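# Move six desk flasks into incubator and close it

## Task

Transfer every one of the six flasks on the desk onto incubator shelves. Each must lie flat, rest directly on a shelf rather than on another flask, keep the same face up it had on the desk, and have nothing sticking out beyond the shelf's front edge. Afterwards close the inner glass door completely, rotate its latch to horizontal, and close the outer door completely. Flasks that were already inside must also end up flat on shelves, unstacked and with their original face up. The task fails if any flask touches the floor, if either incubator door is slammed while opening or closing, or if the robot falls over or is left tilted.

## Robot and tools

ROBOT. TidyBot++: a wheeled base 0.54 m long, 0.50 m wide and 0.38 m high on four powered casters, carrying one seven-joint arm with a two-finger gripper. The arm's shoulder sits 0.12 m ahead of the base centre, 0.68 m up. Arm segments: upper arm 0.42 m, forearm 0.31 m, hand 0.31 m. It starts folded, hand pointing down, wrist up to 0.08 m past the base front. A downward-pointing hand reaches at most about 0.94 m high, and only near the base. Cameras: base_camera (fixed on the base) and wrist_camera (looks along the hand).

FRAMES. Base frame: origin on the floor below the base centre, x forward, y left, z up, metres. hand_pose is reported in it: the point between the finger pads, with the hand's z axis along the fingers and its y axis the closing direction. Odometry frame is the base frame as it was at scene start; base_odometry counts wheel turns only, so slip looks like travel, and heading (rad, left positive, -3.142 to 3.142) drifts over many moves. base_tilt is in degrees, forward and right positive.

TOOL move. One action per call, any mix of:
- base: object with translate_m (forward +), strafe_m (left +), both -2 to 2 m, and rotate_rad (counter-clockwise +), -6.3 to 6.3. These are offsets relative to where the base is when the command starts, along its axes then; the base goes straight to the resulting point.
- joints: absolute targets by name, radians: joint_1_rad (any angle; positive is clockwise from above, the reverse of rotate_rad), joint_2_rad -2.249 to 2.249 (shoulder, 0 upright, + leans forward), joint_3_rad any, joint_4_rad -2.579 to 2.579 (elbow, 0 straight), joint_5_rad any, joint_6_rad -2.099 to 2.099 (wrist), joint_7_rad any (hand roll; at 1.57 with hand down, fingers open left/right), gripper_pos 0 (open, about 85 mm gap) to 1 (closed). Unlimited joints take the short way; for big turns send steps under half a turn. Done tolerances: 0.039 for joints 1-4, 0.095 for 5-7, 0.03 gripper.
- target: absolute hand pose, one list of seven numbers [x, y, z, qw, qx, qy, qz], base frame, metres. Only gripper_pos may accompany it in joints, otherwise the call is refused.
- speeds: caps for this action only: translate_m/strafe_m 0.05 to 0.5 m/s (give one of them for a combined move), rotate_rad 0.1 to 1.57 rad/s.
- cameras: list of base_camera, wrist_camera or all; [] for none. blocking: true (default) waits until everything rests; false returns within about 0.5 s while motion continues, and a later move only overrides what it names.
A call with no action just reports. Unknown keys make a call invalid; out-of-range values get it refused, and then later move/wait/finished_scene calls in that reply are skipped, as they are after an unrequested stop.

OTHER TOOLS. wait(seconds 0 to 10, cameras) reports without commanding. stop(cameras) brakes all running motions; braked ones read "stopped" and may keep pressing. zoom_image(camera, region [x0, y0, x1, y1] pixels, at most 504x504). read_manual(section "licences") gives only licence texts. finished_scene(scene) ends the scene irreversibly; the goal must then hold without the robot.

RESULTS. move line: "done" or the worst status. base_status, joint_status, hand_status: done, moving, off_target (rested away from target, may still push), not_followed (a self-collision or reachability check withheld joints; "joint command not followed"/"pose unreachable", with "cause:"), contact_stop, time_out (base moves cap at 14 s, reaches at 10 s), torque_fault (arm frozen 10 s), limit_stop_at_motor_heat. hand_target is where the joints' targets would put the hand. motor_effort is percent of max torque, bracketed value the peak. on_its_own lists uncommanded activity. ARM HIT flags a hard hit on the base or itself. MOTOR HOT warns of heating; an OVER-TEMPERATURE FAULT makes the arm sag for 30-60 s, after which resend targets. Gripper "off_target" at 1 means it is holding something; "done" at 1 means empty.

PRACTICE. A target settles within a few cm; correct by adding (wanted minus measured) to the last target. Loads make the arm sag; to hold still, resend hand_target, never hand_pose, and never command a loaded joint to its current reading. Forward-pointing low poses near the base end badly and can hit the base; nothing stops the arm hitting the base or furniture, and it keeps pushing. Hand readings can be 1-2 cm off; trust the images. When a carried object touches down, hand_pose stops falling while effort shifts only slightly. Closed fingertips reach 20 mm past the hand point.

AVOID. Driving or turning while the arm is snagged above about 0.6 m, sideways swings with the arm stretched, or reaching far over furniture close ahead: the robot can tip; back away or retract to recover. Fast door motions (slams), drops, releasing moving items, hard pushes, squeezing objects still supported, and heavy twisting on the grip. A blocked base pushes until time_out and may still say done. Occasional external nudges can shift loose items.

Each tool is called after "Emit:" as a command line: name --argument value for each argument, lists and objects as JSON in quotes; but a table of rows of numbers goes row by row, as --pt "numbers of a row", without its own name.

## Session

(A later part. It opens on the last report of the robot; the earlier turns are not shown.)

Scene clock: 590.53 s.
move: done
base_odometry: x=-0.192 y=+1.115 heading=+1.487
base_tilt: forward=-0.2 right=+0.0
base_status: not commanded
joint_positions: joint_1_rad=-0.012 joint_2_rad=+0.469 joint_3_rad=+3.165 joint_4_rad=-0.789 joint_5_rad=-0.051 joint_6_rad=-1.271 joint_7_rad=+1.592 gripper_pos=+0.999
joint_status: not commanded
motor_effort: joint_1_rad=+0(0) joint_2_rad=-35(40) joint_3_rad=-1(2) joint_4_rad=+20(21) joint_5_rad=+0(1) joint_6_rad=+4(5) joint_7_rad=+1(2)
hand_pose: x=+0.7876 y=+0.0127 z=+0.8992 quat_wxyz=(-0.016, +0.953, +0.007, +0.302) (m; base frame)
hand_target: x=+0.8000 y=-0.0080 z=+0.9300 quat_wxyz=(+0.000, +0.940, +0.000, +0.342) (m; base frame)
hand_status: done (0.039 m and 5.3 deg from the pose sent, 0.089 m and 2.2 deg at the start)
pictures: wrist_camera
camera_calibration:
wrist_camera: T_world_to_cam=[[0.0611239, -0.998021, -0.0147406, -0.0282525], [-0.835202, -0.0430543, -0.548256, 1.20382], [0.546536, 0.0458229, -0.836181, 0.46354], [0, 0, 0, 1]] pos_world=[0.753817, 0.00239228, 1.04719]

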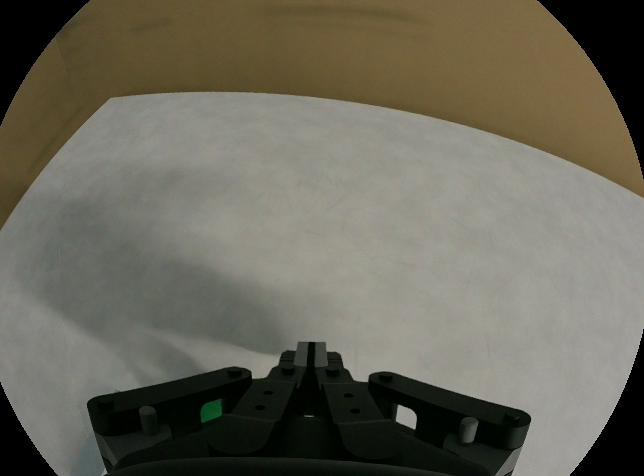

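Emit:
move --target '[0.79,-0.02,0.905,0,0.9397,0,0.342]' --cameras '[]'

Emit:
move --base '{"strafe_m":0.13}' --speeds '{"strafe_m":0.1}' --cameras '["wrist_camera"]'

Scene clock: 591.90 s.
move: done
base_odometry: x=-0.192 y=+1.115 heading=+1.487
base_tilt: forward=-0.1 right=+0.0
base_status: not commanded
joint_positions: joint_1_rad=+0.017 joint_2_rad=+0.428 joint_3_rad=+3.165 joint_4_rad=-0.905 joint_5_rad=-0.051 joint_6_rad=-1.169 joint_7_rad=+1.592 gripper_pos=+0.999
joint_status: not commanded
motor_effort: joint_1_rad=+0(1) joint_2_rad=-35(36) joint_3_rad=-1(2) joint_4_rad=+20(21) joint_5_rad=+0(1) joint_6_rad=+5(5) joint_7_rad=+1(2)
hand_pose: x=+0.7851 y=-0.0078 z=+0.8891 quat_wxyz=(-0.011, +0.949, -0.009, +0.315) (m; base frame)
hand_target: x=+0.7900 y=-0.0200 z=+0.9050 quat_wxyz=(+0.000, +0.940, +0.000, +0.342) (m; base frame)
hand_status: done (0.021 m and 3.7 deg from the pose sent, 0.033 m and 5.3 deg at the start)
pictures: none
No camera images: "cameras" was empty.

Scene clock: 593.80 s.
move: done
base_odometry: x=-0.322 y=+1.126 heading=+1.487
base_tilt: forward=-0.1 right=+0.0
base_status: done
joint_positions: joint_1_rad=+0.026 joint_2_rad=+0.426 joint_3_rad=+3.165 joint_4_rad=-0.906 joint_5_rad=-0.051 joint_6_rad=-1.165 joint_7_rad=+1.592 gripper_pos=+0.999
joint_status: not commanded
motor_effort: joint_1_rad=+0(3) joint_2_rad=-34(36) joint_3_rad=-1(3) joint_4_rad=+20(20) joint_5_rad=+0(1) joint_6_rad=+4(5) joint_7_rad=+1(2)
hand_pose: x=+0.7856 y=-0.0133 z=+0.8908 quat_wxyz=(-0.010, +0.948, -0.013, +0.317) (m; base frame)
hand_target: x=+0.7900 y=-0.0200 z=+0.9050 quat_wxyz=(+0.000, +0.940, +0.000, +0.342) (m; base frame)
hand_status: not commanded
pictures: wrist_camera
camera_calibration:
wrist_camera: T_world_to_cam=[[0.0189728, -0.999709, -0.0149045, -0.020932], [-0.81805, -0.00695102, -0.575105, 1.20735], [0.574834, 0.023104, -0.817944, 0.42006], [0, 0, 0, 1]] pos_world=[0.746602, -0.0222387, 1.03762]

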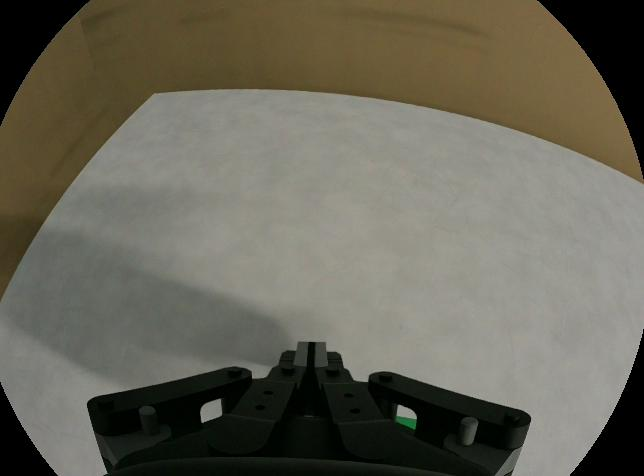

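Emit:
move --base '{"strafe_m":-0.062,"translate_m":0.02}' --speeds '{"strafe_m":0.15}' --cameras '[]'

Emit:
move --target '[0.79,-0.02,0.888,0,0.9397,0,0.342]' --cameras '[]'

Emit:
move --base '{"translate_m":-0.2}' --speeds '{"translate_m":0.1}' --cameras '["wrist_camera"]'

Scene clock: 595.40 s.
move: done
base_odometry: x=-0.258 y=+1.141 heading=+1.487
base_tilt: forward=-0.2 right=+0.0
base_status: done
joint_positions: joint_1_rad=+0.030 joint_2_rad=+0.422 joint_3_rad=+3.165 joint_4_rad=-0.906 joint_5_rad=-0.051 joint_6_rad=-1.164 joint_7_rad=+1.592 gripper_pos=+0.999
joint_status: not commanded
motor_effort: joint_1_rad=+0(3) joint_2_rad=-34(36) joint_3_rad=-1(3) joint_4_rad=+20(21) joint_5_rad=+0(1) joint_6_rad=+5(5) joint_7_rad=+1(2)
hand_pose: x=+0.7849 y=-0.0162 z=+0.8934 quat_wxyz=(-0.009, +0.947, -0.015, +0.319) (m; base frame)
hand_target: x=+0.7900 y=-0.0200 z=+0.9050 quat_wxyz=(+0.000, +0.940, +0.000, +0.342) (m; base frame)
hand_status: not commanded
pictures: none
No camera images: "cameras" was empty.

Scene clock: 596.20 s.
move: done
base_odometry: x=-0.258 y=+1.141 heading=+1.487
base_tilt: forward=-0.2 right=+0.0
base_status: not commanded
joint_positions: joint_1_rad=+0.030 joint_2_rad=+0.410 joint_3_rad=+3.165 joint_4_rad=-0.971 joint_5_rad=-0.051 joint_6_rad=-1.103 joint_7_rad=+1.592 gripper_pos=+0.999
joint_status: not commanded
motor_effort: joint_1_rad=+0(0) joint_2_rad=-35(35) joint_3_rad=-1(2) joint_4_rad=+20(20) joint_5_rad=+0(1) joint_6_rad=+4(5) joint_7_rad=+1(2)
hand_pose: x=+0.7858 y=-0.0169 z=+0.8804 quat_wxyz=(-0.009, +0.946, -0.016, +0.323) (m; base frame)
hand_target: x=+0.7900 y=-0.0200 z=+0.8880 quat_wxyz=(+0.000, +0.940, +0.000, +0.342) (m; base frame)
hand_status: done (0.009 m and 3.2 deg from the pose sent, 0.008 m and 3.4 deg at the start)
pictures: none
No camera images: "cameras" was empty.

Scene clock: 598.80 s.
move: done
base_odometry: x=-0.275 y=+0.942 heading=+1.488
base_tilt: forward=-0.2 right=+0.0
base_status: done
joint_positions: joint_1_rad=+0.030 joint_2_rad=+0.404 joint_3_rad=+3.165 joint_4_rad=-0.975 joint_5_rad=-0.051 joint_6_rad=-1.100 joint_7_rad=+1.592 gripper_pos=+0.999
joint_status: not commanded
motor_effort: joint_1_rad=+0(2) joint_2_rad=-34(37) joint_3_rad=-1(2) joint_4_rad=+21(21) joint_5_rad=+0(1) joint_6_rad=+5(5) joint_7_rad=+1(2)
hand_pose: x=+0.7847 y=-0.0169 z=+0.8832 quat_wxyz=(-0.009, +0.945, -0.016, +0.326) (m; base frame)
hand_target: x=+0.7900 y=-0.0200 z=+0.8880 quat_wxyz=(+0.000, +0.940, +0.000, +0.342) (m; base frame)
hand_status: not commanded
pictures: wrist_camera
camera_calibration:
wrist_camera: T_world_to_cam=[[0.0116076, -0.999822, -0.0148497, -0.018961], [-0.808018, -0.000630433, -0.589158, 1.20684], [0.589044, 0.0188376, -0.807881, 0.394305], [0, 0, 0, 1]] pos_world=[0.743106, -0.0256246, 1.02929]

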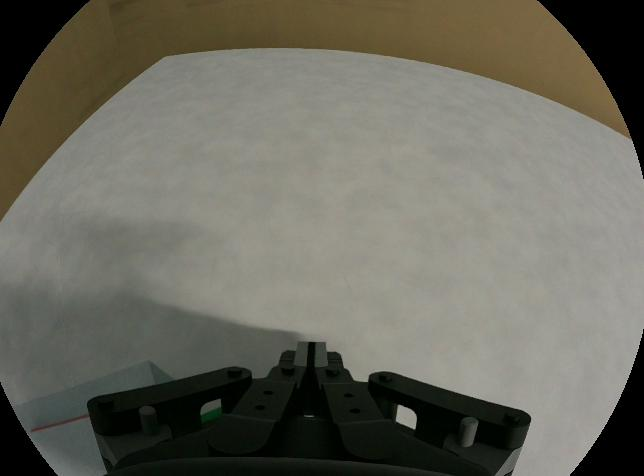

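Emit:
move --target '[0.76,-0.01,0.96,0,0.9397,0,0.342]' --cameras '[]'

Emit:
move --target '[0.57,0,1.03,0,0.9063,0,0.4226]' --joints '{"gripper_pos":0}' --cameras '["wrist_camera"]'

Scene clock: 600.20 s.
move: done
base_odometry: x=-0.275 y=+0.942 heading=+1.488
base_tilt: forward=-0.2 right=+0.0
base_status: not commanded
joint_positions: joint_1_rad=+0.021 joint_2_rad=+0.380 joint_3_rad=+3.165 joint_4_rad=-0.823 joint_5_rad=-0.051 joint_6_rad=-1.234 joint_7_rad=+1.592 gripper_pos=+0.999
joint_status: not commanded
motor_effort: joint_1_rad=+0(1) joint_2_rad=-33(36) joint_3_rad=-1(2) joint_4_rad=+20(21) joint_5_rad=+0(1) joint_6_rad=+4(5) joint_7_rad=+0(2)
hand_pose: x=+0.7702 y=-0.0093 z=+0.9490 quat_wxyz=(-0.010, +0.938, -0.008, +0.346) (m; base frame)
hand_target: x=+0.7600 y=-0.0100 z=+0.9600 quat_wxyz=(+0.000, +0.940, +0.000, +0.342) (m; base frame)
hand_status: done (0.015 m and 1.6 deg from the pose sent, 0.081 m and 2.9 deg at the start)
pictures: none
No camera images: "cameras" was empty.

Scene clock: 602.00 s.
move: done
base_odometry: x=-0.275 y=+0.942 heading=+1.488
base_tilt: forward=-0.2 right=+0.0
base_status: not commanded
joint_positions: joint_1_rad=-0.001 joint_2_rad=-0.166 joint_3_rad=+3.165 joint_4_rad=-1.281 joint_5_rad=-0.051 joint_6_rad=-1.191 joint_7_rad=+1.592 gripper_pos=+0.000
joint_status: all done
motor_effort: joint_1_rad=+0(0) joint_2_rad=-13(35) joint_3_rad=+0(2) joint_4_rad=+20(21) joint_5_rad=+0(1) joint_6_rad=+5(6) joint_7_rad=+2(2)
hand_pose: x=+0.5632 y=+0.0046 z=+1.0269 quat_wxyz=(-0.018, +0.914, -0.001, +0.406) (m; base frame)
hand_target: x=+0.5700 y=+0.0000 z=+1.0300 quat_wxyz=(+0.000, +0.906, +0.000, +0.423) (m; base frame)
hand_status: done (0.009 m and 2.9 deg from the pose sent, 0.216 m and 9.7 deg at the start)
pictures: wrist_camera
camera_calibration:
wrist_camera: T_world_to_cam=[[0.0476381, -0.998756, -0.014734, -0.0131538], [-0.693468, -0.0224529, -0.720138, 1.18257], [0.718911, 0.0445236, -0.693675, 0.449866], [0, 0, 0, 1]] pos_world=[0.49729, -0.00661488, 1.16348]

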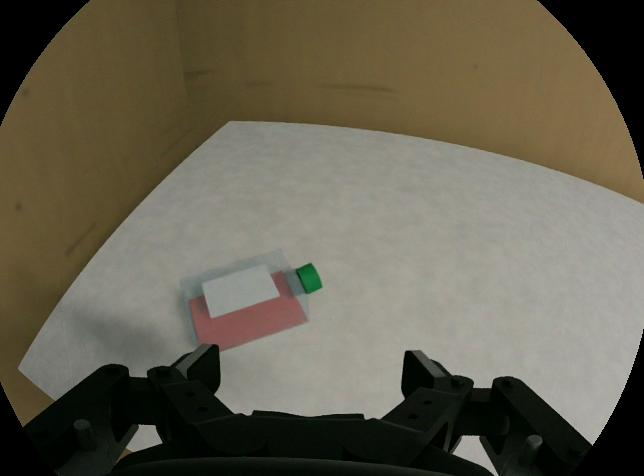

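Emit:
move --target '[0.77,-0.008,0.95,0,0.9397,0,0.342]' --base '{"translate_m":0.035,"strafe_m":0.02}' --joints '{"gripper_pos":1}' --cameras '[]'

Emit:
move --target '[0.79,-0.010,0.905,0,0.9397,0,0.342]' --cameras '[]'

Emit:
move --target '[0.79,-0.010,0.888,0,0.9397,0,0.342]' --cameras '["wrist_camera"]'

Emit:
move --base '{"translate_m":-0.19}' --speeds '{"translate_m":0.1}' --cameras '["wrist_camera"]'

Emit:
move --target '[0.76,-0.01,0.96,0,0.9397,0,0.342]' --cameras '[]'

Emit:
move --target '[0.57,0,1.03,0,0.9063,0,0.4226]' --joints '{"gripper_pos":0}' --cameras '["wrist_camera"]'

Scene clock: 604.87 s.
move: done
base_odometry: x=-0.292 y=+0.978 heading=+1.488
base_tilt: forward=-0.1 right=+0.0
base_status: done
joint_positions: joint_1_rad=-0.001 joint_2_rad=+0.394 joint_3_rad=+3.165 joint_4_rad=-0.836 joint_5_rad=-0.050 joint_6_rad=-1.210 joint_7_rad=+1.592 gripper_pos=+0.999
joint_status: all done
motor_effort: joint_1_rad=+0(1) joint_2_rad=-33(36) joint_3_rad=-1(2) joint_4_rad=+20(21) joint_5_rad=+0(1) joint_6_rad=+5(6) joint_7_rad=+1(2)
hand_pose: x=+0.7779 y=+0.0049 z=+0.9381 quat_wxyz=(-0.014, +0.939, +0.002, +0.344) (m; base frame)
hand_target: x=+0.7700 y=-0.0080 z=+0.9500 quat_wxyz=(+0.000, +0.940, +0.000, +0.342) (m; base frame)
hand_status: done (0.019 m and 1.6 deg from the pose sent, 0.221 m and 8.2 deg at the start)
pictures: none
No camera images: "cameras" was empty.

Scene clock: 605.90 s.
move: done
base_odometry: x=-0.292 y=+0.978 heading=+1.488
base_tilt: forward=-0.2 right=+0.0
base_status: not commanded
joint_positions: joint_1_rad=-0.001 joint_2_rad=+0.404 joint_3_rad=+3.165 joint_4_rad=-0.911 joint_5_rad=-0.050 joint_6_rad=-1.158 joint_7_rad=+1.592 gripper_pos=+0.999
joint_status: not commanded
motor_effort: joint_1_rad=+0(0) joint_2_rad=-34(36) joint_3_rad=+0(2) joint_4_rad=+20(21) joint_5_rad=+0(1) joint_6_rad=+4(5) joint_7_rad=+1(2)
hand_pose: x=+0.7818 y=+0.0043 z=+0.9039 quat_wxyz=(-0.014, +0.945, +0.000, +0.328) (m; base frame)
hand_target: x=+0.7900 y=-0.0100 z=+0.9050 quat_wxyz=(+0.000, +0.940, +0.000, +0.342) (m; base frame)
hand_status: done (0.017 m and 2.3 deg from the pose sent, 0.038 m and 1.6 deg at the start)
pictures: none
No camera images: "cameras" was empty.

Scene clock: 606.70 s.
move: done
base_odometry: x=-0.292 y=+0.978 heading=+1.488
base_tilt: forward=-0.2 right=+0.0
base_status: not commanded
joint_positions: joint_1_rad=-0.001 joint_2_rad=+0.403 joint_3_rad=+3.165 joint_4_rad=-0.981 joint_5_rad=-0.050 joint_6_rad=-1.105 joint_7_rad=+1.592 gripper_pos=+0.999
joint_status: not commanded
motor_effort: joint_1_rad=+0(0) joint_2_rad=-33(36) joint_3_rad=-1(2) joint_4_rad=+20(21) joint_5_rad=+0(1) joint_6_rad=+4(5) joint_7_rad=+1(2)
hand_pose: x=+0.7823 y=+0.0037 z=+0.8806 quat_wxyz=(-0.014, +0.947, -0.002, +0.321) (m; base frame)
hand_target: x=+0.7900 y=-0.0100 z=+0.8880 quat_wxyz=(+0.000, +0.940, +0.000, +0.342) (m; base frame)
hand_status: done (0.017 m and 3.0 deg from the pose sent, 0.023 m and 2.3 deg at the start)
pictures: wrist_camera
camera_calibration:
wrist_camera: T_world_to_cam=[[0.0425631, -0.99899, -0.0144299, -0.0229494], [-0.812613, -0.0262125, -0.582214, 1.20096], [0.581247, 0.0365067, -0.812908, 0.403641], [0, 0, 0, 1]] pos_world=[0.742281, -0.00618156, 1.02701]

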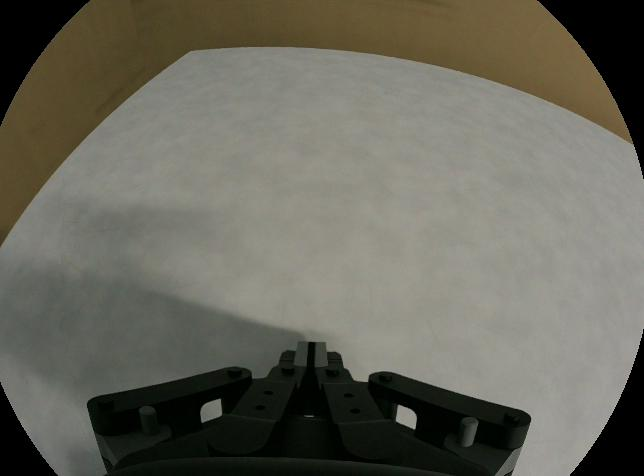

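Scene clock: 609.20 s.
move: done
base_odometry: x=-0.308 y=+0.789 heading=+1.488
base_tilt: forward=-0.2 right=+0.0
base_status: done
joint_positions: joint_1_rad=+0.000 joint_2_rad=+0.400 joint_3_rad=+3.165 joint_4_rad=-0.981 joint_5_rad=-0.050 joint_6_rad=-1.100 joint_7_rad=+1.592 gripper_pos=+0.999
joint_status: not commanded
motor_effort: joint_1_rad=+0(2) joint_2_rad=-34(37) joint_3_rad=+0(2) joint_4_rad=+21(21) joint_5_rad=+0(1) joint_6_rad=+4(5) joint_7_rad=+1(2)
hand_pose: x=+0.7830 y=+0.0029 z=+0.8831 quat_wxyz=(-0.014, +0.946, -0.002, +0.325) (m; base frame)
hand_target: x=+0.7900 y=-0.0100 z=+0.8880 quat_wxyz=(+0.000, +0.940, +0.000, +0.342) (m; base frame)
hand_status: not commanded
pictures: wrist_camera
camera_calibration:
wrist_camera: T_world_to_cam=[[0.0414477, -0.99904, -0.0141514, -0.0230548], [-0.808472, -0.0252126, -0.587994, 1.20481], [0.587073, 0.035812, -0.808742, 0.397161], [0, 0, 0, 1]] pos_world=[0.74185, -0.0068794, 1.0293]

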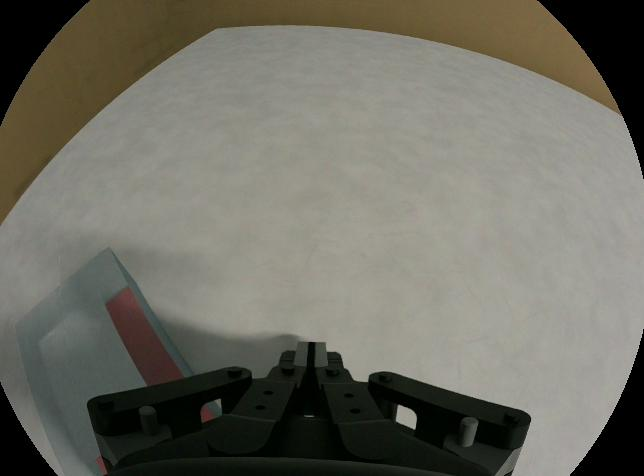

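Scene clock: 610.40 s.
move: done
base_odometry: x=-0.308 y=+0.789 heading=+1.488
base_tilt: forward=-0.2 right=+0.0
base_status: not commanded
joint_positions: joint_1_rad=+0.000 joint_2_rad=+0.380 joint_3_rad=+3.165 joint_4_rad=-0.823 joint_5_rad=-0.050 joint_6_rad=-1.234 joint_7_rad=+1.592 gripper_pos=+0.999
joint_status: not commanded
motor_effort: joint_1_rad=+0(0) joint_2_rad=-33(35) joint_3_rad=-1(2) joint_4_rad=+20(21) joint_5_rad=+1(1) joint_6_rad=+5(5) joint_7_rad=+1(2)
hand_pose: x=+0.7703 y=+0.0044 z=+0.9489 quat_wxyz=(-0.014, +0.938, +0.002, +0.346) (m; base frame)
hand_target: x=+0.7600 y=-0.0100 z=+0.9600 quat_wxyz=(+0.000, +0.940, +0.000, +0.342) (m; base frame)
hand_status: done (0.021 m and 1.6 deg from the pose sent, 0.081 m and 2.6 deg at the start)
pictures: none
No camera images: "cameras" was empty.

Scene clock: 612.20 s.
move: done
base_odometry: x=-0.308 y=+0.789 heading=+1.488
base_tilt: forward=-0.2 right=+0.0
base_status: not commanded
joint_positions: joint_1_rad=-0.001 joint_2_rad=-0.166 joint_3_rad=+3.165 joint_4_rad=-1.281 joint_5_rad=-0.050 joint_6_rad=-1.191 joint_7_rad=+1.592 gripper_pos=+0.000
joint_status: all done
motor_effort: joint_1_rad=+0(0) joint_2_rad=-13(35) joint_3_rad=-1(2) joint_4_rad=+20(21) joint_5_rad=+0(1) joint_6_rad=+5(6) joint_7_rad=+1(2)
hand_pose: x=+0.5632 y=+0.0046 z=+1.0269 quat_wxyz=(-0.018, +0.914, +0.000, +0.406) (m; base frame)
hand_target: x=+0.5700 y=+0.0000 z=+1.0300 quat_wxyz=(+0.000, +0.906, +0.000, +0.423) (m; base frame)
hand_status: done (0.009 m and 2.9 deg from the pose sent, 0.216 m and 9.7 deg at the start)
pictures: wrist_camera
camera_calibration:
wrist_camera: T_world_to_cam=[[0.0476908, -0.998765, -0.0139557, -0.0140833], [-0.693448, -0.0230495, -0.720138, 1.18256], [0.718927, 0.0440215, -0.693691, 0.449876], [0, 0, 0, 1]] pos_world=[0.49729, -0.0066126, 1.16349]

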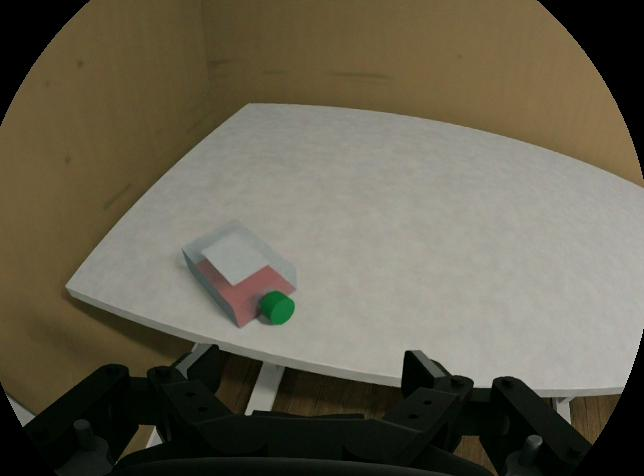

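Emit:
move --base '{"translate_m":0.156,"strafe_m":-0.439,"rotate_rad":0.712}' --speeds '{"translate_m":0.3,"rotate_rad":0.6}' --cameras '["wrist_camera"]'

Scene clock: 615.33 s.
move: done
base_odometry: x=+0.142 y=+0.908 heading=+2.201
base_tilt: forward=-0.2 right=+0.0
base_status: done
joint_positions: joint_1_rad=-0.009 joint_2_rad=-0.166 joint_3_rad=+3.162 joint_4_rad=-1.282 joint_5_rad=-0.045 joint_6_rad=-1.189 joint_7_rad=+1.592 gripper_pos=+0.000
joint_status: not commanded
motor_effort: joint_1_rad=+0(1) joint_2_rad=-13(14) joint_3_rad=-1(2) joint_4_rad=+20(20) joint_5_rad=+0(1) joint_6_rad=+6(6) joint_7_rad=+1(2)
hand_pose: x=+0.5631 y=+0.0080 z=+1.0264 quat_wxyz=(-0.017, +0.914, +0.005, +0.406) (m; base frame)
hand_target: x=+0.5700 y=+0.0000 z=+1.0300 quat_wxyz=(+0.000, +0.906, +0.000, +0.423) (m; base frame)
hand_status: not commanded
pictures: wrist_camera
camera_calibration:
wrist_camera: T_world_to_cam=[[0.0561222, -0.998386, -0.00875179, -0.0207437], [-0.693212, -0.0326561, -0.719993, 1.18209], [0.718545, 0.0464745, -0.693926, 0.449899], [0, 0, 0, 1]] pos_world=[0.49733, -0.00301664, 1.16311]

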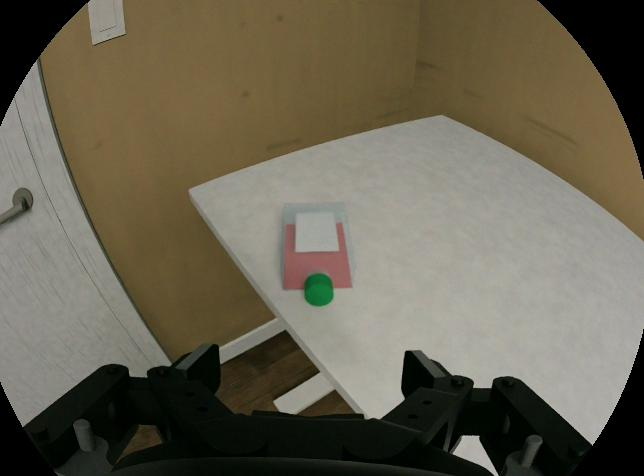

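Emit:
move --base '{"translate_m":0.10,"strafe_m":0.015}' --speeds '{"translate_m":0.2}' --target '[0.62,-0.006,0.95,0,0.9063,0,0.4226]' --cameras '["wrist_camera"]'

Scene clock: 617.13 s.
move: done
base_odometry: x=+0.071 y=+0.980 heading=+2.201
base_tilt: forward=-0.2 right=+0.0
base_status: done
joint_positions: joint_1_rad=-0.009 joint_2_rad=-0.105 joint_3_rad=+3.162 joint_4_rad=-1.512 joint_5_rad=-0.045 joint_6_rad=-0.913 joint_7_rad=+1.592 gripper_pos=+0.000
joint_status: not commanded
motor_effort: joint_1_rad=+0(1) joint_2_rad=-17(23) joint_3_rad=-1(2) joint_4_rad=+21(23) joint_5_rad=+0(1) joint_6_rad=+5(6) joint_7_rad=+1(2)
hand_pose: x=+0.6131 y=+0.0060 z=+0.9398 quat_wxyz=(-0.016, +0.917, -0.002, +0.399) (m; base frame)
hand_target: x=+0.6200 y=-0.0060 z=+0.9500 quat_wxyz=(+0.000, +0.906, +0.000, +0.423) (m; base frame)
hand_status: done (0.017 m and 3.4 deg from the pose sent, 0.096 m and 2.9 deg at the start)
pictures: wrist_camera
camera_calibration:
wrist_camera: T_world_to_cam=[[0.0441359, -0.998953, -0.01207, -0.0157232], [-0.704016, -0.0225284, -0.709826, 1.15128], [0.708811, 0.0398263, -0.704273, 0.369764], [0, 0, 0, 1]] pos_world=[0.54912, -0.00449657, 1.07743]

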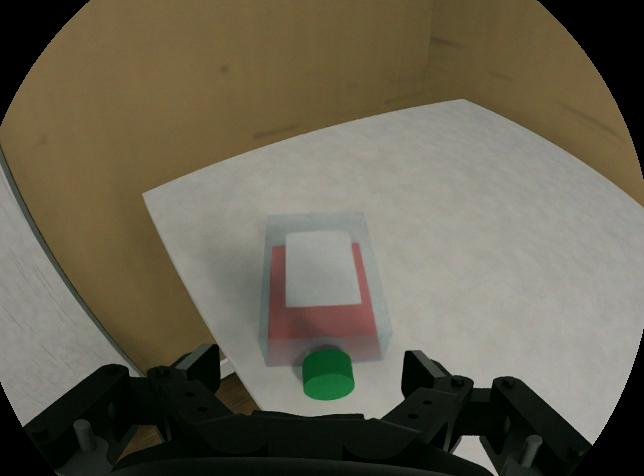

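Emit:
move --base '{"translate_m":0.018}' --target '[0.632,-0.018,0.88,0,0.9063,0,0.4226]' --cameras '["wrist_camera"]'

Scene clock: 618.80 s.
move: done
base_odometry: x=+0.061 y=+0.995 heading=+2.201
base_tilt: forward=-0.1 right=+0.0
base_status: done
joint_positions: joint_1_rad=-0.009 joint_2_rad=-0.099 joint_3_rad=+3.193 joint_4_rad=-1.713 joint_5_rad=-0.045 joint_6_rad=-0.689 joint_7_rad=+1.605 gripper_pos=+0.000
joint_status: not commanded
motor_effort: joint_1_rad=+0(1) joint_2_rad=-17(20) joint_3_rad=+0(1) joint_4_rad=+21(22) joint_5_rad=+0(1) joint_6_rad=+5(6) joint_7_rad=+1(2)
hand_pose: x=+0.6235 y=-0.0119 z=+0.8788 quat_wxyz=(-0.007, +0.913, -0.014, +0.407) (m; base frame)
hand_target: x=+0.6320 y=-0.0180 z=+0.8800 quat_wxyz=(+0.000, +0.906, +0.000, +0.423) (m; base frame)
hand_status: done (0.011 m and 2.6 deg from the pose sent, 0.067 m and 3.4 deg at the start)
pictures: wrist_camera
camera_calibration:
wrist_camera: T_world_to_cam=[[0.0132575, -0.999901, -0.00468991, -0.0221186], [-0.692611, -0.0058001, -0.721288, 1.1181], [0.72119, 0.0128108, -0.692619, 0.301832], [0, 0, 0, 1]] pos_world=[0.557024, -0.019498, 1.01542]

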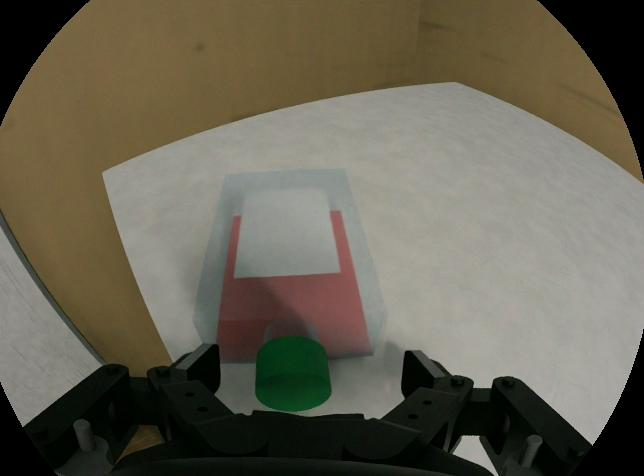

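Emit:
move --base '{"strafe_m":0.011}' --cameras '[]'

Emit:
move --joints '{"gripper_pos":0.6}' --cameras '["wrist_camera"]'

Emit:
move --joints '{"gripper_pos":0.85}' --cameras '["wrist_camera"]'

Scene clock: 619.67 s.
move: done
base_odometry: x=+0.052 y=+0.988 heading=+2.201
base_tilt: forward=-0.2 right=+0.0
base_status: done
joint_positions: joint_1_rad=-0.009 joint_2_rad=-0.099 joint_3_rad=+3.199 joint_4_rad=-1.713 joint_5_rad=-0.045 joint_6_rad=-0.687 joint_7_rad=+1.605 gripper_pos=+0.000
joint_status: not commanded
motor_effort: joint_1_rad=+0(2) joint_2_rad=-18(20) joint_3_rad=-2(3) joint_4_rad=+21(22) joint_5_rad=+0(1) joint_6_rad=+5(6) joint_7_rad=+1(2)
hand_pose: x=+0.6239 y=-0.0151 z=+0.8790 quat_wxyz=(-0.006, +0.913, -0.017, +0.408) (m; base frame)
hand_target: x=+0.6320 y=-0.0180 z=+0.8800 quat_wxyz=(+0.000, +0.906, +0.000, +0.423) (m; base frame)
hand_status: not commanded
pictures: none
No camera images: "cameras" was empty.

Scene clock: 620.53 s.
move: done
base_odometry: x=+0.052 y=+0.988 heading=+2.201
base_tilt: forward=-0.2 right=+0.0
base_status: not commanded
joint_positions: joint_1_rad=-0.009 joint_2_rad=-0.099 joint_3_rad=+3.199 joint_4_rad=-1.713 joint_5_rad=-0.045 joint_6_rad=-0.687 joint_7_rad=+1.605 gripper_pos=+0.600
joint_status: all done
motor_effort: joint_1_rad=+0(0) joint_2_rad=-17(18) joint_3_rad=-1(1) joint_4_rad=+21(22) joint_5_rad=+0(1) joint_6_rad=+5(6) joint_7_rad=+1(2)
hand_pose: x=+0.6239 y=-0.0151 z=+0.8791 quat_wxyz=(-0.006, +0.913, -0.017, +0.408) (m; base frame)
hand_target: x=+0.6320 y=-0.0180 z=+0.8800 quat_wxyz=(+0.000, +0.906, +0.000, +0.423) (m; base frame)
hand_status: not commanded
pictures: wrist_camera
camera_calibration:
wrist_camera: T_world_to_cam=[[0.00698415, -0.999962, -0.00519068, -0.0210023], [-0.691439, -0.00107923, -0.722434, 1.11896], [0.722401, 0.00863462, -0.69142, 0.299898], [0, 0, 0, 1]] pos_world=[0.55719, -0.0223834, 1.01562]

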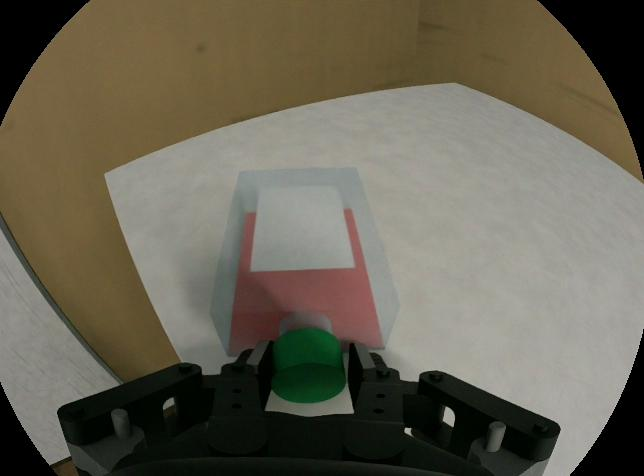

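Scene clock: 621.20 s.
move: off_target
base_odometry: x=+0.052 y=+0.988 heading=+2.201
base_tilt: forward=-0.2 right=+0.0
base_status: not commanded
joint_positions: joint_1_rad=-0.009 joint_2_rad=-0.099 joint_3_rad=+3.199 joint_4_rad=-1.714 joint_5_rad=-0.045 joint_6_rad=-0.684 joint_7_rad=+1.605 gripper_pos=+0.682
joint_status: gripper_pos off_target (ended at +0.682, target +0.850)
motor_effort: joint_1_rad=+0(0) joint_2_rad=-17(18) joint_3_rad=+0(1) joint_4_rad=+21(22) joint_5_rad=+0(1) joint_6_rad=+5(6) joint_7_rad=+0(1)
hand_pose: x=+0.6245 y=-0.0152 z=+0.8796 quat_wxyz=(-0.006, +0.912, -0.017, +0.409) (m; base frame)
hand_target: x=+0.6320 y=-0.0180 z=+0.8800 quat_wxyz=(+0.000, +0.906, +0.000, +0.423) (m; base frame)
hand_status: not commanded
pictures: wrist_camera
camera_calibration:
wrist_camera: T_world_to_cam=[[0.00685076, -0.999964, -0.0050372, -0.0210829], [-0.689751, -0.00107819, -0.724046, 1.12], [0.724014, 0.00843468, -0.689733, 0.297345], [0, 0, 0, 1]] pos_world=[0.557382, -0.0223826, 1.01591]

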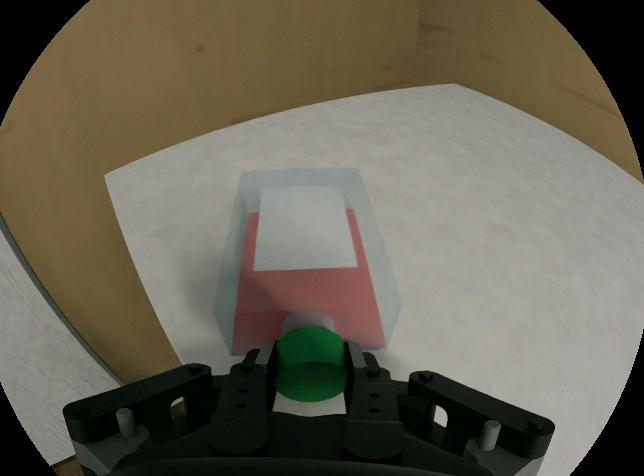

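Emit:
move --target '[0.63,-0.012,0.95,0,0.9063,0,0.4226]' --joints '{"gripper_pos":0.95}' --cameras '[]'

Emit:
move --base '{"translate_m":-0.45}' --target '[0.57,0,1.04,0,0.911,0,0.412]' --speeds '{"translate_m":0.4}' --cameras '["wrist_camera"]'

Emit:
move --base '{"rotate_rad":-2.388}' --speeds '{"rotate_rad":0.8}' --target '[0.55,0,1.05,0,0.911,0,0.412]' --cameras '["wrist_camera"]'

Scene clock: 623.00 s.
move: off_target
base_odometry: x=+0.052 y=+0.988 heading=+2.201
base_tilt: forward=-0.2 right=+0.0
base_status: not commanded
joint_positions: joint_1_rad=-0.009 joint_2_rad=-0.092 joint_3_rad=+3.199 joint_4_rad=-1.539 joint_5_rad=-0.045 joint_6_rad=-0.815 joint_7_rad=+1.605 gripper_pos=+0.682
joint_status: gripper_pos off_target (ended at +0.682, target +0.950)
motor_effort: joint_1_rad=+0(0) joint_2_rad=-18(20) joint_3_rad=+0(1) joint_4_rad=+22(24) joint_5_rad=+0(1) joint_6_rad=+6(7) joint_7_rad=+1(2)
hand_pose: x=+0.6327 y=-0.0145 z=+0.9418 quat_wxyz=(-0.006, +0.904, -0.014, +0.426) (m; base frame)
hand_target: x=+0.6300 y=-0.0120 z=+0.9500 quat_wxyz=(+0.000, +0.906, +0.000, +0.423) (m; base frame)
hand_status: done (0.009 m and 1.8 deg from the pose sent, 0.071 m and 2.7 deg at the start)
pictures: none
No camera images: "cameras" was empty.

Scene clock: 625.17 s.
move: done
base_odometry: x=+0.317 y=+0.624 heading=+2.200
base_tilt: forward=-0.2 right=+0.0
base_status: done
joint_positions: joint_1_rad=-0.009 joint_2_rad=-0.141 joint_3_rad=+3.176 joint_4_rad=-1.260 joint_5_rad=-0.045 joint_6_rad=-1.171 joint_7_rad=+1.605 gripper_pos=+0.682
joint_status: not commanded
motor_effort: joint_1_rad=+0(1) joint_2_rad=-15(23) joint_3_rad=-1(2) joint_4_rad=+21(23) joint_5_rad=-1(1) joint_6_rad=+5(7) joint_7_rad=+1(2)
hand_pose: x=+0.5774 y=+0.0012 z=+1.0309 quat_wxyz=(-0.012, +0.910, +0.004, +0.413) (m; base frame)
hand_target: x=+0.5700 y=+0.0000 z=+1.0400 quat_wxyz=(+0.000, +0.911, +0.000, +0.412) (m; base frame)
hand_status: done (0.012 m and 1.5 deg from the pose sent, 0.117 m and 2.5 deg at the start)
pictures: wrist_camera
camera_calibration:
wrist_camera: T_world_to_cam=[[0.0512448, -0.998686, 0.000860683, -0.0352728], [-0.681747, -0.0356117, -0.730721, 1.1995], [0.729791, 0.0368589, -0.682676, 0.425064], [0, 0, 0, 1]] pos_world=[0.509357, -0.00817746, 1.16671]

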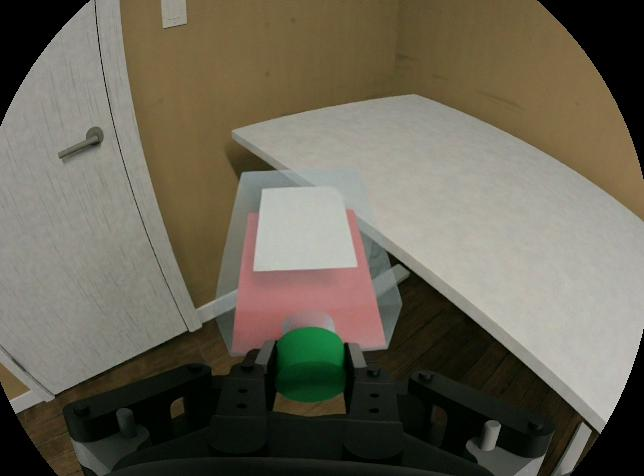

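Scene clock: 629.00 s.
move: done
base_odometry: x=+0.317 y=+0.624 heading=-0.187
base_tilt: forward=-0.2 right=+0.0
base_status: done
joint_positions: joint_1_rad=-0.011 joint_2_rad=-0.158 joint_3_rad=+3.164 joint_4_rad=-1.252 joint_5_rad=-0.043 joint_6_rad=-1.217 joint_7_rad=+1.605 gripper_pos=+0.682
joint_status: not commanded
motor_effort: joint_1_rad=+0(2) joint_2_rad=-14(18) joint_3_rad=+0(2) joint_4_rad=+20(21) joint_5_rad=+0(1) joint_6_rad=+6(7) joint_7_rad=+1(2)
hand_pose: x=+0.5621 y=+0.0075 z=+1.0319 quat_wxyz=(-0.014, +0.915, +0.011, +0.404) (m; base frame)
hand_target: x=+0.5500 y=+0.0000 z=+1.0500 quat_wxyz=(+0.000, +0.911, +0.000, +0.412) (m; base frame)
hand_status: done (0.023 m and 2.3 deg from the pose sent, 0.033 m and 1.5 deg at the start)
pictures: wrist_camera
camera_calibration:
wrist_camera: T_world_to_cam=[[0.0653326, -0.997859, 0.00301699, -0.0384915], [-0.696173, -0.0477461, -0.716284, 1.18326], [0.714894, 0.0446963, -0.697802, 0.460604], [0, 0, 0, 1]] pos_world=[0.496988, -0.00250031, 1.16908]

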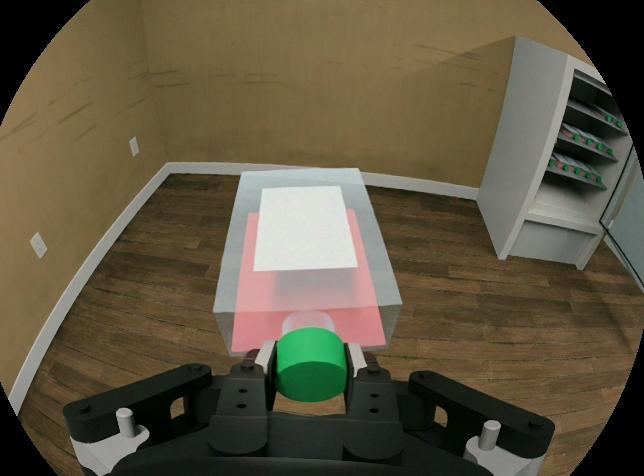

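Emit:
move --base '{"translate_m":0.5,"strafe_m":-1.154}' --cameras '[]'

Emit:
move --base '{"translate_m":0.345}' --speeds '{"translate_m":0.3}' --target '[0.62,-0.007,0.88,0.0086,0.9035,-0.018,0.430]' --cameras '["wrist_camera"]'

Scene clock: 633.07 s.
move: done
base_odometry: x=+0.593 y=-0.603 heading=-0.188
base_tilt: forward=-0.1 right=+0.0
base_status: done
joint_positions: joint_1_rad=-0.011 joint_2_rad=-0.161 joint_3_rad=+3.163 joint_4_rad=-1.252 joint_5_rad=-0.043 joint_6_rad=-1.217 joint_7_rad=+1.605 gripper_pos=+0.682
joint_status: not commanded
motor_effort: joint_1_rad=+0(1) joint_2_rad=-14(15) joint_3_rad=+0(3) joint_4_rad=+20(21) joint_5_rad=-1(1) joint_6_rad=+6(7) joint_7_rad=+1(2)
hand_pose: x=+0.5610 y=+0.0081 z=+1.0334 quat_wxyz=(-0.014, +0.914, +0.012, +0.405) (m; base frame)
hand_target: x=+0.5500 y=+0.0000 z=+1.0500 quat_wxyz=(+0.000, +0.911, +0.000, +0.412) (m; base frame)
hand_status: not commanded
pictures: none
No camera images: "cameras" was empty.

Scene clock: 635.20 s.
move: done
base_odometry: x=+0.932 y=-0.668 heading=-0.188
base_tilt: forward=-0.1 right=+0.0
base_status: done
joint_positions: joint_1_rad=-0.008 joint_2_rad=-0.122 joint_3_rad=+3.148 joint_4_rad=-1.755 joint_5_rad=-0.002 joint_6_rad=-0.670 joint_7_rad=+1.569 gripper_pos=+0.682
joint_status: not commanded
motor_effort: joint_1_rad=+0(1) joint_2_rad=-16(20) joint_3_rad=+0(2) joint_4_rad=+22(23) joint_5_rad=+0(1) joint_6_rad=+6(8) joint_7_rad=+1(2)
hand_pose: x=+0.6130 y=+0.0023 z=+0.8717 quat_wxyz=(-0.002, +0.913, -0.001, +0.407) (m; base frame)
hand_target: x=+0.6200 y=-0.0070 z=+0.8800 quat_wxyz=(+0.009, +0.903, -0.018, +0.430) (m; base frame)
hand_status: done (0.014 m and 3.7 deg from the pose sent, 0.165 m and 5.3 deg at the start)
pictures: wrist_camera
camera_calibration:
wrist_camera: T_world_to_cam=[[0.0338383, -0.99931, 0.0153217, -0.0379361], [-0.692662, -0.0345006, -0.720437, 1.10513], [0.720468, 0.0137656, -0.693351, 0.305418], [0, 0, 0, 1]] pos_world=[0.54672, -0.00398654, 1.00852]

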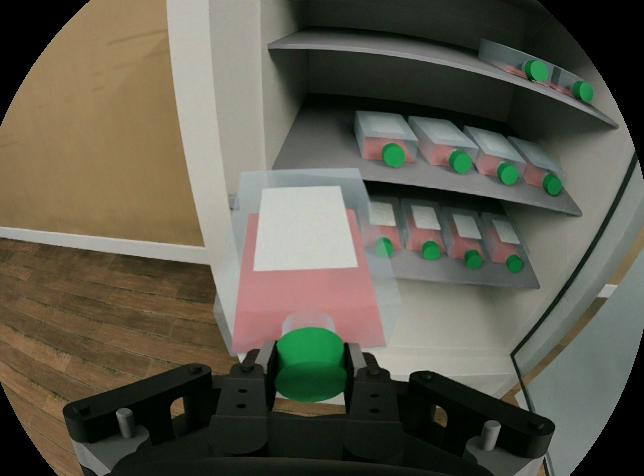

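Emit:
move --target '[0.635,-0.008,0.84,0.0086,0.9035,-0.018,0.430]' --base '{"translate_m":0.2}' --speeds '{"translate_m":0.25}' --cameras '[]'

Emit:
move --target '[0.64,-0.007,0.835,0.0086,0.9035,-0.018,0.430]' --base '{"translate_m":0.083}' --speeds '{"translate_m":0.15}' --cameras '["wrist_camera"]'

Scene clock: 637.23 s.
move: done
base_odometry: x=+1.129 y=-0.705 heading=-0.188
base_tilt: forward=-0.2 right=+0.0
base_status: done
joint_positions: joint_1_rad=-0.008 joint_2_rad=-0.075 joint_3_rad=+3.148 joint_4_rad=-1.846 joint_5_rad=+0.010 joint_6_rad=-0.530 joint_7_rad=+1.557 gripper_pos=+0.682
joint_status: not commanded
motor_effort: joint_1_rad=+0(1) joint_2_rad=-19(22) joint_3_rad=+0(2) joint_4_rad=+22(23) joint_5_rad=+0(1) joint_6_rad=+6(7) joint_7_rad=+1(2)
hand_pose: x=+0.6275 y=+0.0005 z=+0.8309 quat_wxyz=(+0.001, +0.913, -0.003, +0.408) (m; base frame)
hand_target: x=+0.6350 y=-0.0080 z=+0.8400 quat_wxyz=(+0.009, +0.903, -0.018, +0.430) (m; base frame)
hand_status: done (0.015 m and 3.4 deg from the pose sent, 0.040 m and 3.7 deg at the start)
pictures: none
No camera images: "cameras" was empty.

Scene clock: 638.47 s.
move: done
base_odometry: x=+1.210 y=-0.721 heading=-0.188
base_tilt: forward=-0.2 right=+0.0
base_status: done
joint_positions: joint_1_rad=-0.008 joint_2_rad=-0.061 joint_3_rad=+3.148 joint_4_rad=-1.849 joint_5_rad=+0.020 joint_6_rad=-0.512 joint_7_rad=+1.545 gripper_pos=+0.682
joint_status: not commanded
motor_effort: joint_1_rad=+0(1) joint_2_rad=-19(21) joint_3_rad=-1(2) joint_4_rad=+22(23) joint_5_rad=+0(1) joint_6_rad=+6(7) joint_7_rad=+1(1)
hand_pose: x=+0.6325 y=-0.0009 z=+0.8268 quat_wxyz=(+0.002, +0.913, -0.005, +0.409) (m; base frame)
hand_target: x=+0.6400 y=-0.0070 z=+0.8350 quat_wxyz=(+0.009, +0.903, -0.018, +0.430) (m; base frame)
hand_status: done (0.013 m and 3.1 deg from the pose sent, 0.015 m and 3.4 deg at the start)
pictures: wrist_camera
camera_calibration:
wrist_camera: T_world_to_cam=[[0.0221662, -0.999576, 0.0188593, -0.036554], [-0.690611, -0.0289491, -0.722647, 1.08676], [0.722887, 0.00299387, -0.69096, 0.256728], [0, 0, 0, 1]] pos_world=[0.565756, -0.00584625, 0.963425]

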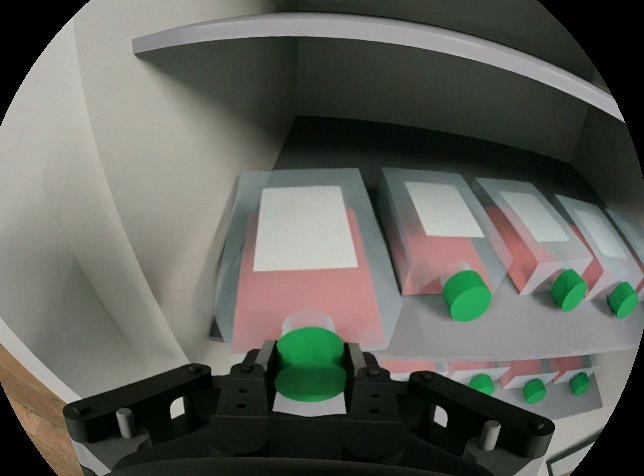

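Emit:
move --target '[0.645,-0.006,0.82,0.0086,0.9035,-0.018,0.430]' --base '{"translate_m":0.02,"strafe_m":0.008}' --speeds '{"translate_m":0.1}' --cameras '["wrist_camera"]'

Emit:
move --target '[0.65,-0.006,0.805,0.0086,0.9035,-0.018,0.430]' --cameras '[]'

Emit:
move --target '[0.65,-0.006,0.792,0.0086,0.9035,-0.018,0.430]' --cameras '["wrist_camera"]'

Scene clock: 639.60 s.
move: done
base_odometry: x=+1.232 y=-0.717 heading=-0.189
base_tilt: forward=-0.2 right=+0.0
base_status: done
joint_positions: joint_1_rad=-0.007 joint_2_rad=-0.036 joint_3_rad=+3.147 joint_4_rad=-1.876 joint_5_rad=+0.036 joint_6_rad=-0.460 joint_7_rad=+1.526 gripper_pos=+0.682
joint_status: not commanded
motor_effort: joint_1_rad=+0(2) joint_2_rad=-20(22) joint_3_rad=-1(3) joint_4_rad=+22(22) joint_5_rad=+1(1) joint_6_rad=+6(7) joint_7_rad=+1(2)
hand_pose: x=+0.6392 y=-0.0026 z=+0.8118 quat_wxyz=(+0.004, +0.912, -0.008, +0.409) (m; base frame)
hand_target: x=+0.6450 y=-0.0060 z=+0.8200 quat_wxyz=(+0.009, +0.903, -0.018, +0.430) (m; base frame)
hand_status: done (0.011 m and 2.9 deg from the pose sent, 0.015 m and 3.1 deg at the start)
pictures: wrist_camera
camera_calibration:
wrist_camera: T_world_to_cam=[[0.0153749, -0.99967, 0.0206009, -0.0352553], [-0.689872, -0.0255195, -0.723482, 1.08068], [0.723768, -0.0030885, -0.690036, 0.240205], [0, 0, 0, 1]] pos_world=[0.572222, -0.00692337, 0.94833]

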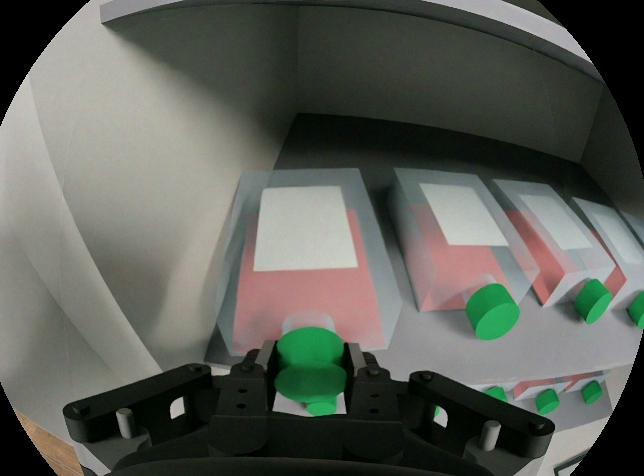

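Scene clock: 640.30 s.
move: done
base_odometry: x=+1.232 y=-0.717 heading=-0.189
base_tilt: forward=-0.1 right=+0.0
base_status: not commanded
joint_positions: joint_1_rad=-0.007 joint_2_rad=-0.022 joint_3_rad=+3.147 joint_4_rad=-1.904 joint_5_rad=+0.050 joint_6_rad=-0.407 joint_7_rad=+1.511 gripper_pos=+0.682
joint_status: not commanded
motor_effort: joint_1_rad=+0(0) joint_2_rad=-20(21) joint_3_rad=+0(1) joint_4_rad=+21(22) joint_5_rad=+0(1) joint_6_rad=+6(7) joint_7_rad=+1(2)
hand_pose: x=+0.6435 y=-0.0037 z=+0.8014 quat_wxyz=(+0.006, +0.910, -0.009, +0.414) (m; base frame)
hand_target: x=+0.6500 y=-0.0060 z=+0.8050 quat_wxyz=(+0.009, +0.903, -0.018, +0.430) (m; base frame)
hand_status: done (0.008 m and 2.3 deg from the pose sent, 0.013 m and 2.9 deg at the start)
pictures: none
No camera images: "cameras" was empty.

Scene clock: 640.97 s.
move: done
base_odometry: x=+1.232 y=-0.717 heading=-0.189
base_tilt: forward=-0.2 right=+0.0
base_status: not commanded
joint_positions: joint_1_rad=-0.007 joint_2_rad=-0.019 joint_3_rad=+3.147 joint_4_rad=-1.931 joint_5_rad=+0.063 joint_6_rad=-0.360 joint_7_rad=+1.496 gripper_pos=+0.682
joint_status: not commanded
motor_effort: joint_1_rad=+0(0) joint_2_rad=-20(21) joint_3_rad=-1(2) joint_4_rad=+21(21) joint_5_rad=+0(1) joint_6_rad=+6(7) joint_7_rad=+1(2)
hand_pose: x=+0.6451 y=-0.0045 z=+0.7963 quat_wxyz=(+0.006, +0.907, -0.011, +0.421) (m; base frame)
hand_target: x=+0.6500 y=-0.0060 z=+0.7920 quat_wxyz=(+0.009, +0.903, -0.018, +0.430) (m; base frame)
hand_status: done (0.007 m and 1.4 deg from the pose sent, 0.012 m and 2.3 deg at the start)
pictures: wrist_camera
camera_calibration:
wrist_camera: T_world_to_cam=[[0.00782318, -0.999727, 0.0220303, -0.033103], [-0.670466, -0.0215893, -0.741626, 1.07544], [0.741899, -0.00896866, -0.670451, 0.197869], [0, 0, 0, 1]] pos_world=[0.574505, -0.00810137, 0.930965]

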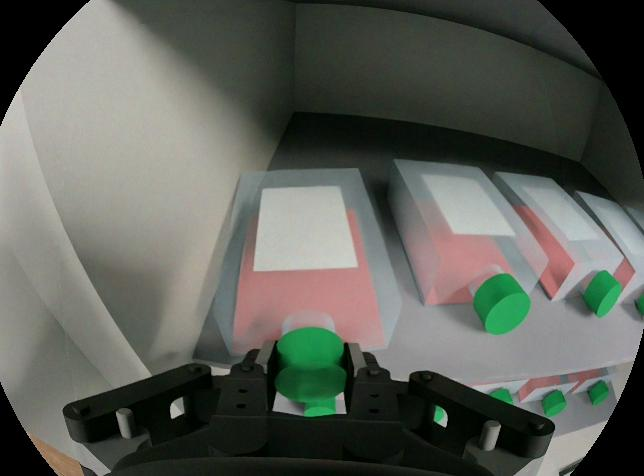

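Emit:
move --joints '{"gripper_pos":0.6}' --cameras '[]'

Emit:
move --base '{"translate_m":-0.2}' --speeds '{"translate_m":0.25}' --cameras '[]'

Emit:
move --target '[0.68,0.006,0.808,0,0.766,0,0.643]' --joints '{"gripper_pos":1}' --cameras '["wrist_camera"]'

Scene clock: 641.97 s.
move: done
base_odometry: x=+1.232 y=-0.717 heading=-0.189
base_tilt: forward=-0.1 right=+0.0
base_status: not commanded
joint_positions: joint_1_rad=-0.007 joint_2_rad=-0.016 joint_3_rad=+3.147 joint_4_rad=-1.932 joint_5_rad=+0.064 joint_6_rad=-0.360 joint_7_rad=+1.496 gripper_pos=+0.600
joint_status: all done
motor_effort: joint_1_rad=+0(0) joint_2_rad=-19(20) joint_3_rad=-1(1) joint_4_rad=+21(21) joint_5_rad=+0(1) joint_6_rad=+5(6) joint_7_rad=+1(2)
hand_pose: x=+0.6452 y=-0.0045 z=+0.7946 quat_wxyz=(+0.006, +0.907, -0.011, +0.420) (m; base frame)
hand_target: x=+0.6500 y=-0.0060 z=+0.7920 quat_wxyz=(+0.009, +0.903, -0.018, +0.430) (m; base frame)
hand_status: not commanded
pictures: none
No camera images: "cameras" was empty.

Scene clock: 643.63 s.
move: done
base_odometry: x=+1.035 y=-0.679 heading=-0.189
base_tilt: forward=-0.2 right=+0.0
base_status: done
joint_positions: joint_1_rad=-0.007 joint_2_rad=-0.009 joint_3_rad=+3.147 joint_4_rad=-1.933 joint_5_rad=+0.064 joint_6_rad=-0.359 joint_7_rad=+1.496 gripper_pos=+0.600
joint_status: not commanded
motor_effort: joint_1_rad=+0(1) joint_2_rad=-20(22) joint_3_rad=+0(2) joint_4_rad=+20(21) joint_5_rad=+0(1) joint_6_rad=+5(6) joint_7_rad=+1(2)
hand_pose: x=+0.6457 y=-0.0046 z=+0.7904 quat_wxyz=(+0.007, +0.909, -0.011, +0.416) (m; base frame)
hand_target: x=+0.6500 y=-0.0060 z=+0.7920 quat_wxyz=(+0.009, +0.903, -0.018, +0.430) (m; base frame)
hand_status: not commanded
pictures: none
No camera images: "cameras" was empty.

Scene clock: 645.63 s.
move: done
base_odometry: x=+1.035 y=-0.679 heading=-0.189
base_tilt: forward=-0.1 right=+0.0
base_status: not commanded
joint_positions: joint_1_rad=-0.011 joint_2_rad=+0.105 joint_3_rad=+3.147 joint_4_rad=-2.291 joint_5_rad=+0.030 joint_6_rad=+0.627 joint_7_rad=+1.519 gripper_pos=+0.999
joint_status: all done
motor_effort: joint_1_rad=+0(0) joint_2_rad=-20(22) joint_3_rad=-1(2) joint_4_rad=+17(20) joint_5_rad=+0(1) joint_6_rad=+7(8) joint_7_rad=+0(2)
hand_pose: x=+0.6815 y=+0.0101 z=+0.8079 quat_wxyz=(-0.017, +0.774, -0.003, +0.633) (m; base frame)
hand_target: x=+0.6800 y=+0.0060 z=+0.8080 quat_wxyz=(+0.000, +0.766, +0.000, +0.643) (m; base frame)
hand_status: done (0.004 m and 2.4 deg from the pose sent, 0.040 m and 30.8 deg at the start)
pictures: wrist_camera
camera_calibration:
wrist_camera: T_world_to_cam=[[0.0368703, -0.999312, 0.00394672, -0.0242617], [-0.229417, -0.0123083, -0.97325, 0.995231], [0.97263, 0.0349785, -0.229713, -0.334847], [0, 0, 0, 1]] pos_world=[0.5549, -0.000282944, 0.891786]

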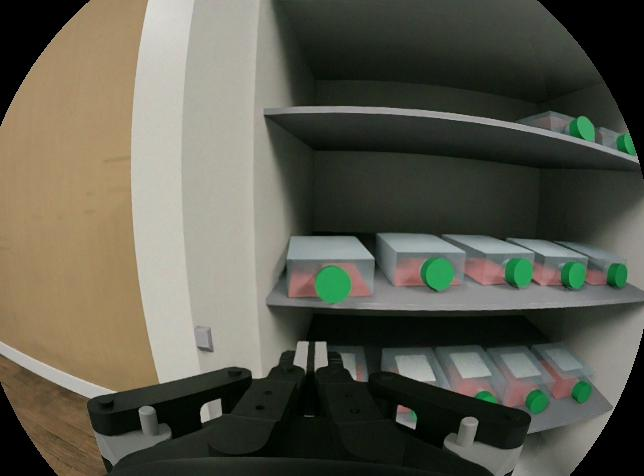

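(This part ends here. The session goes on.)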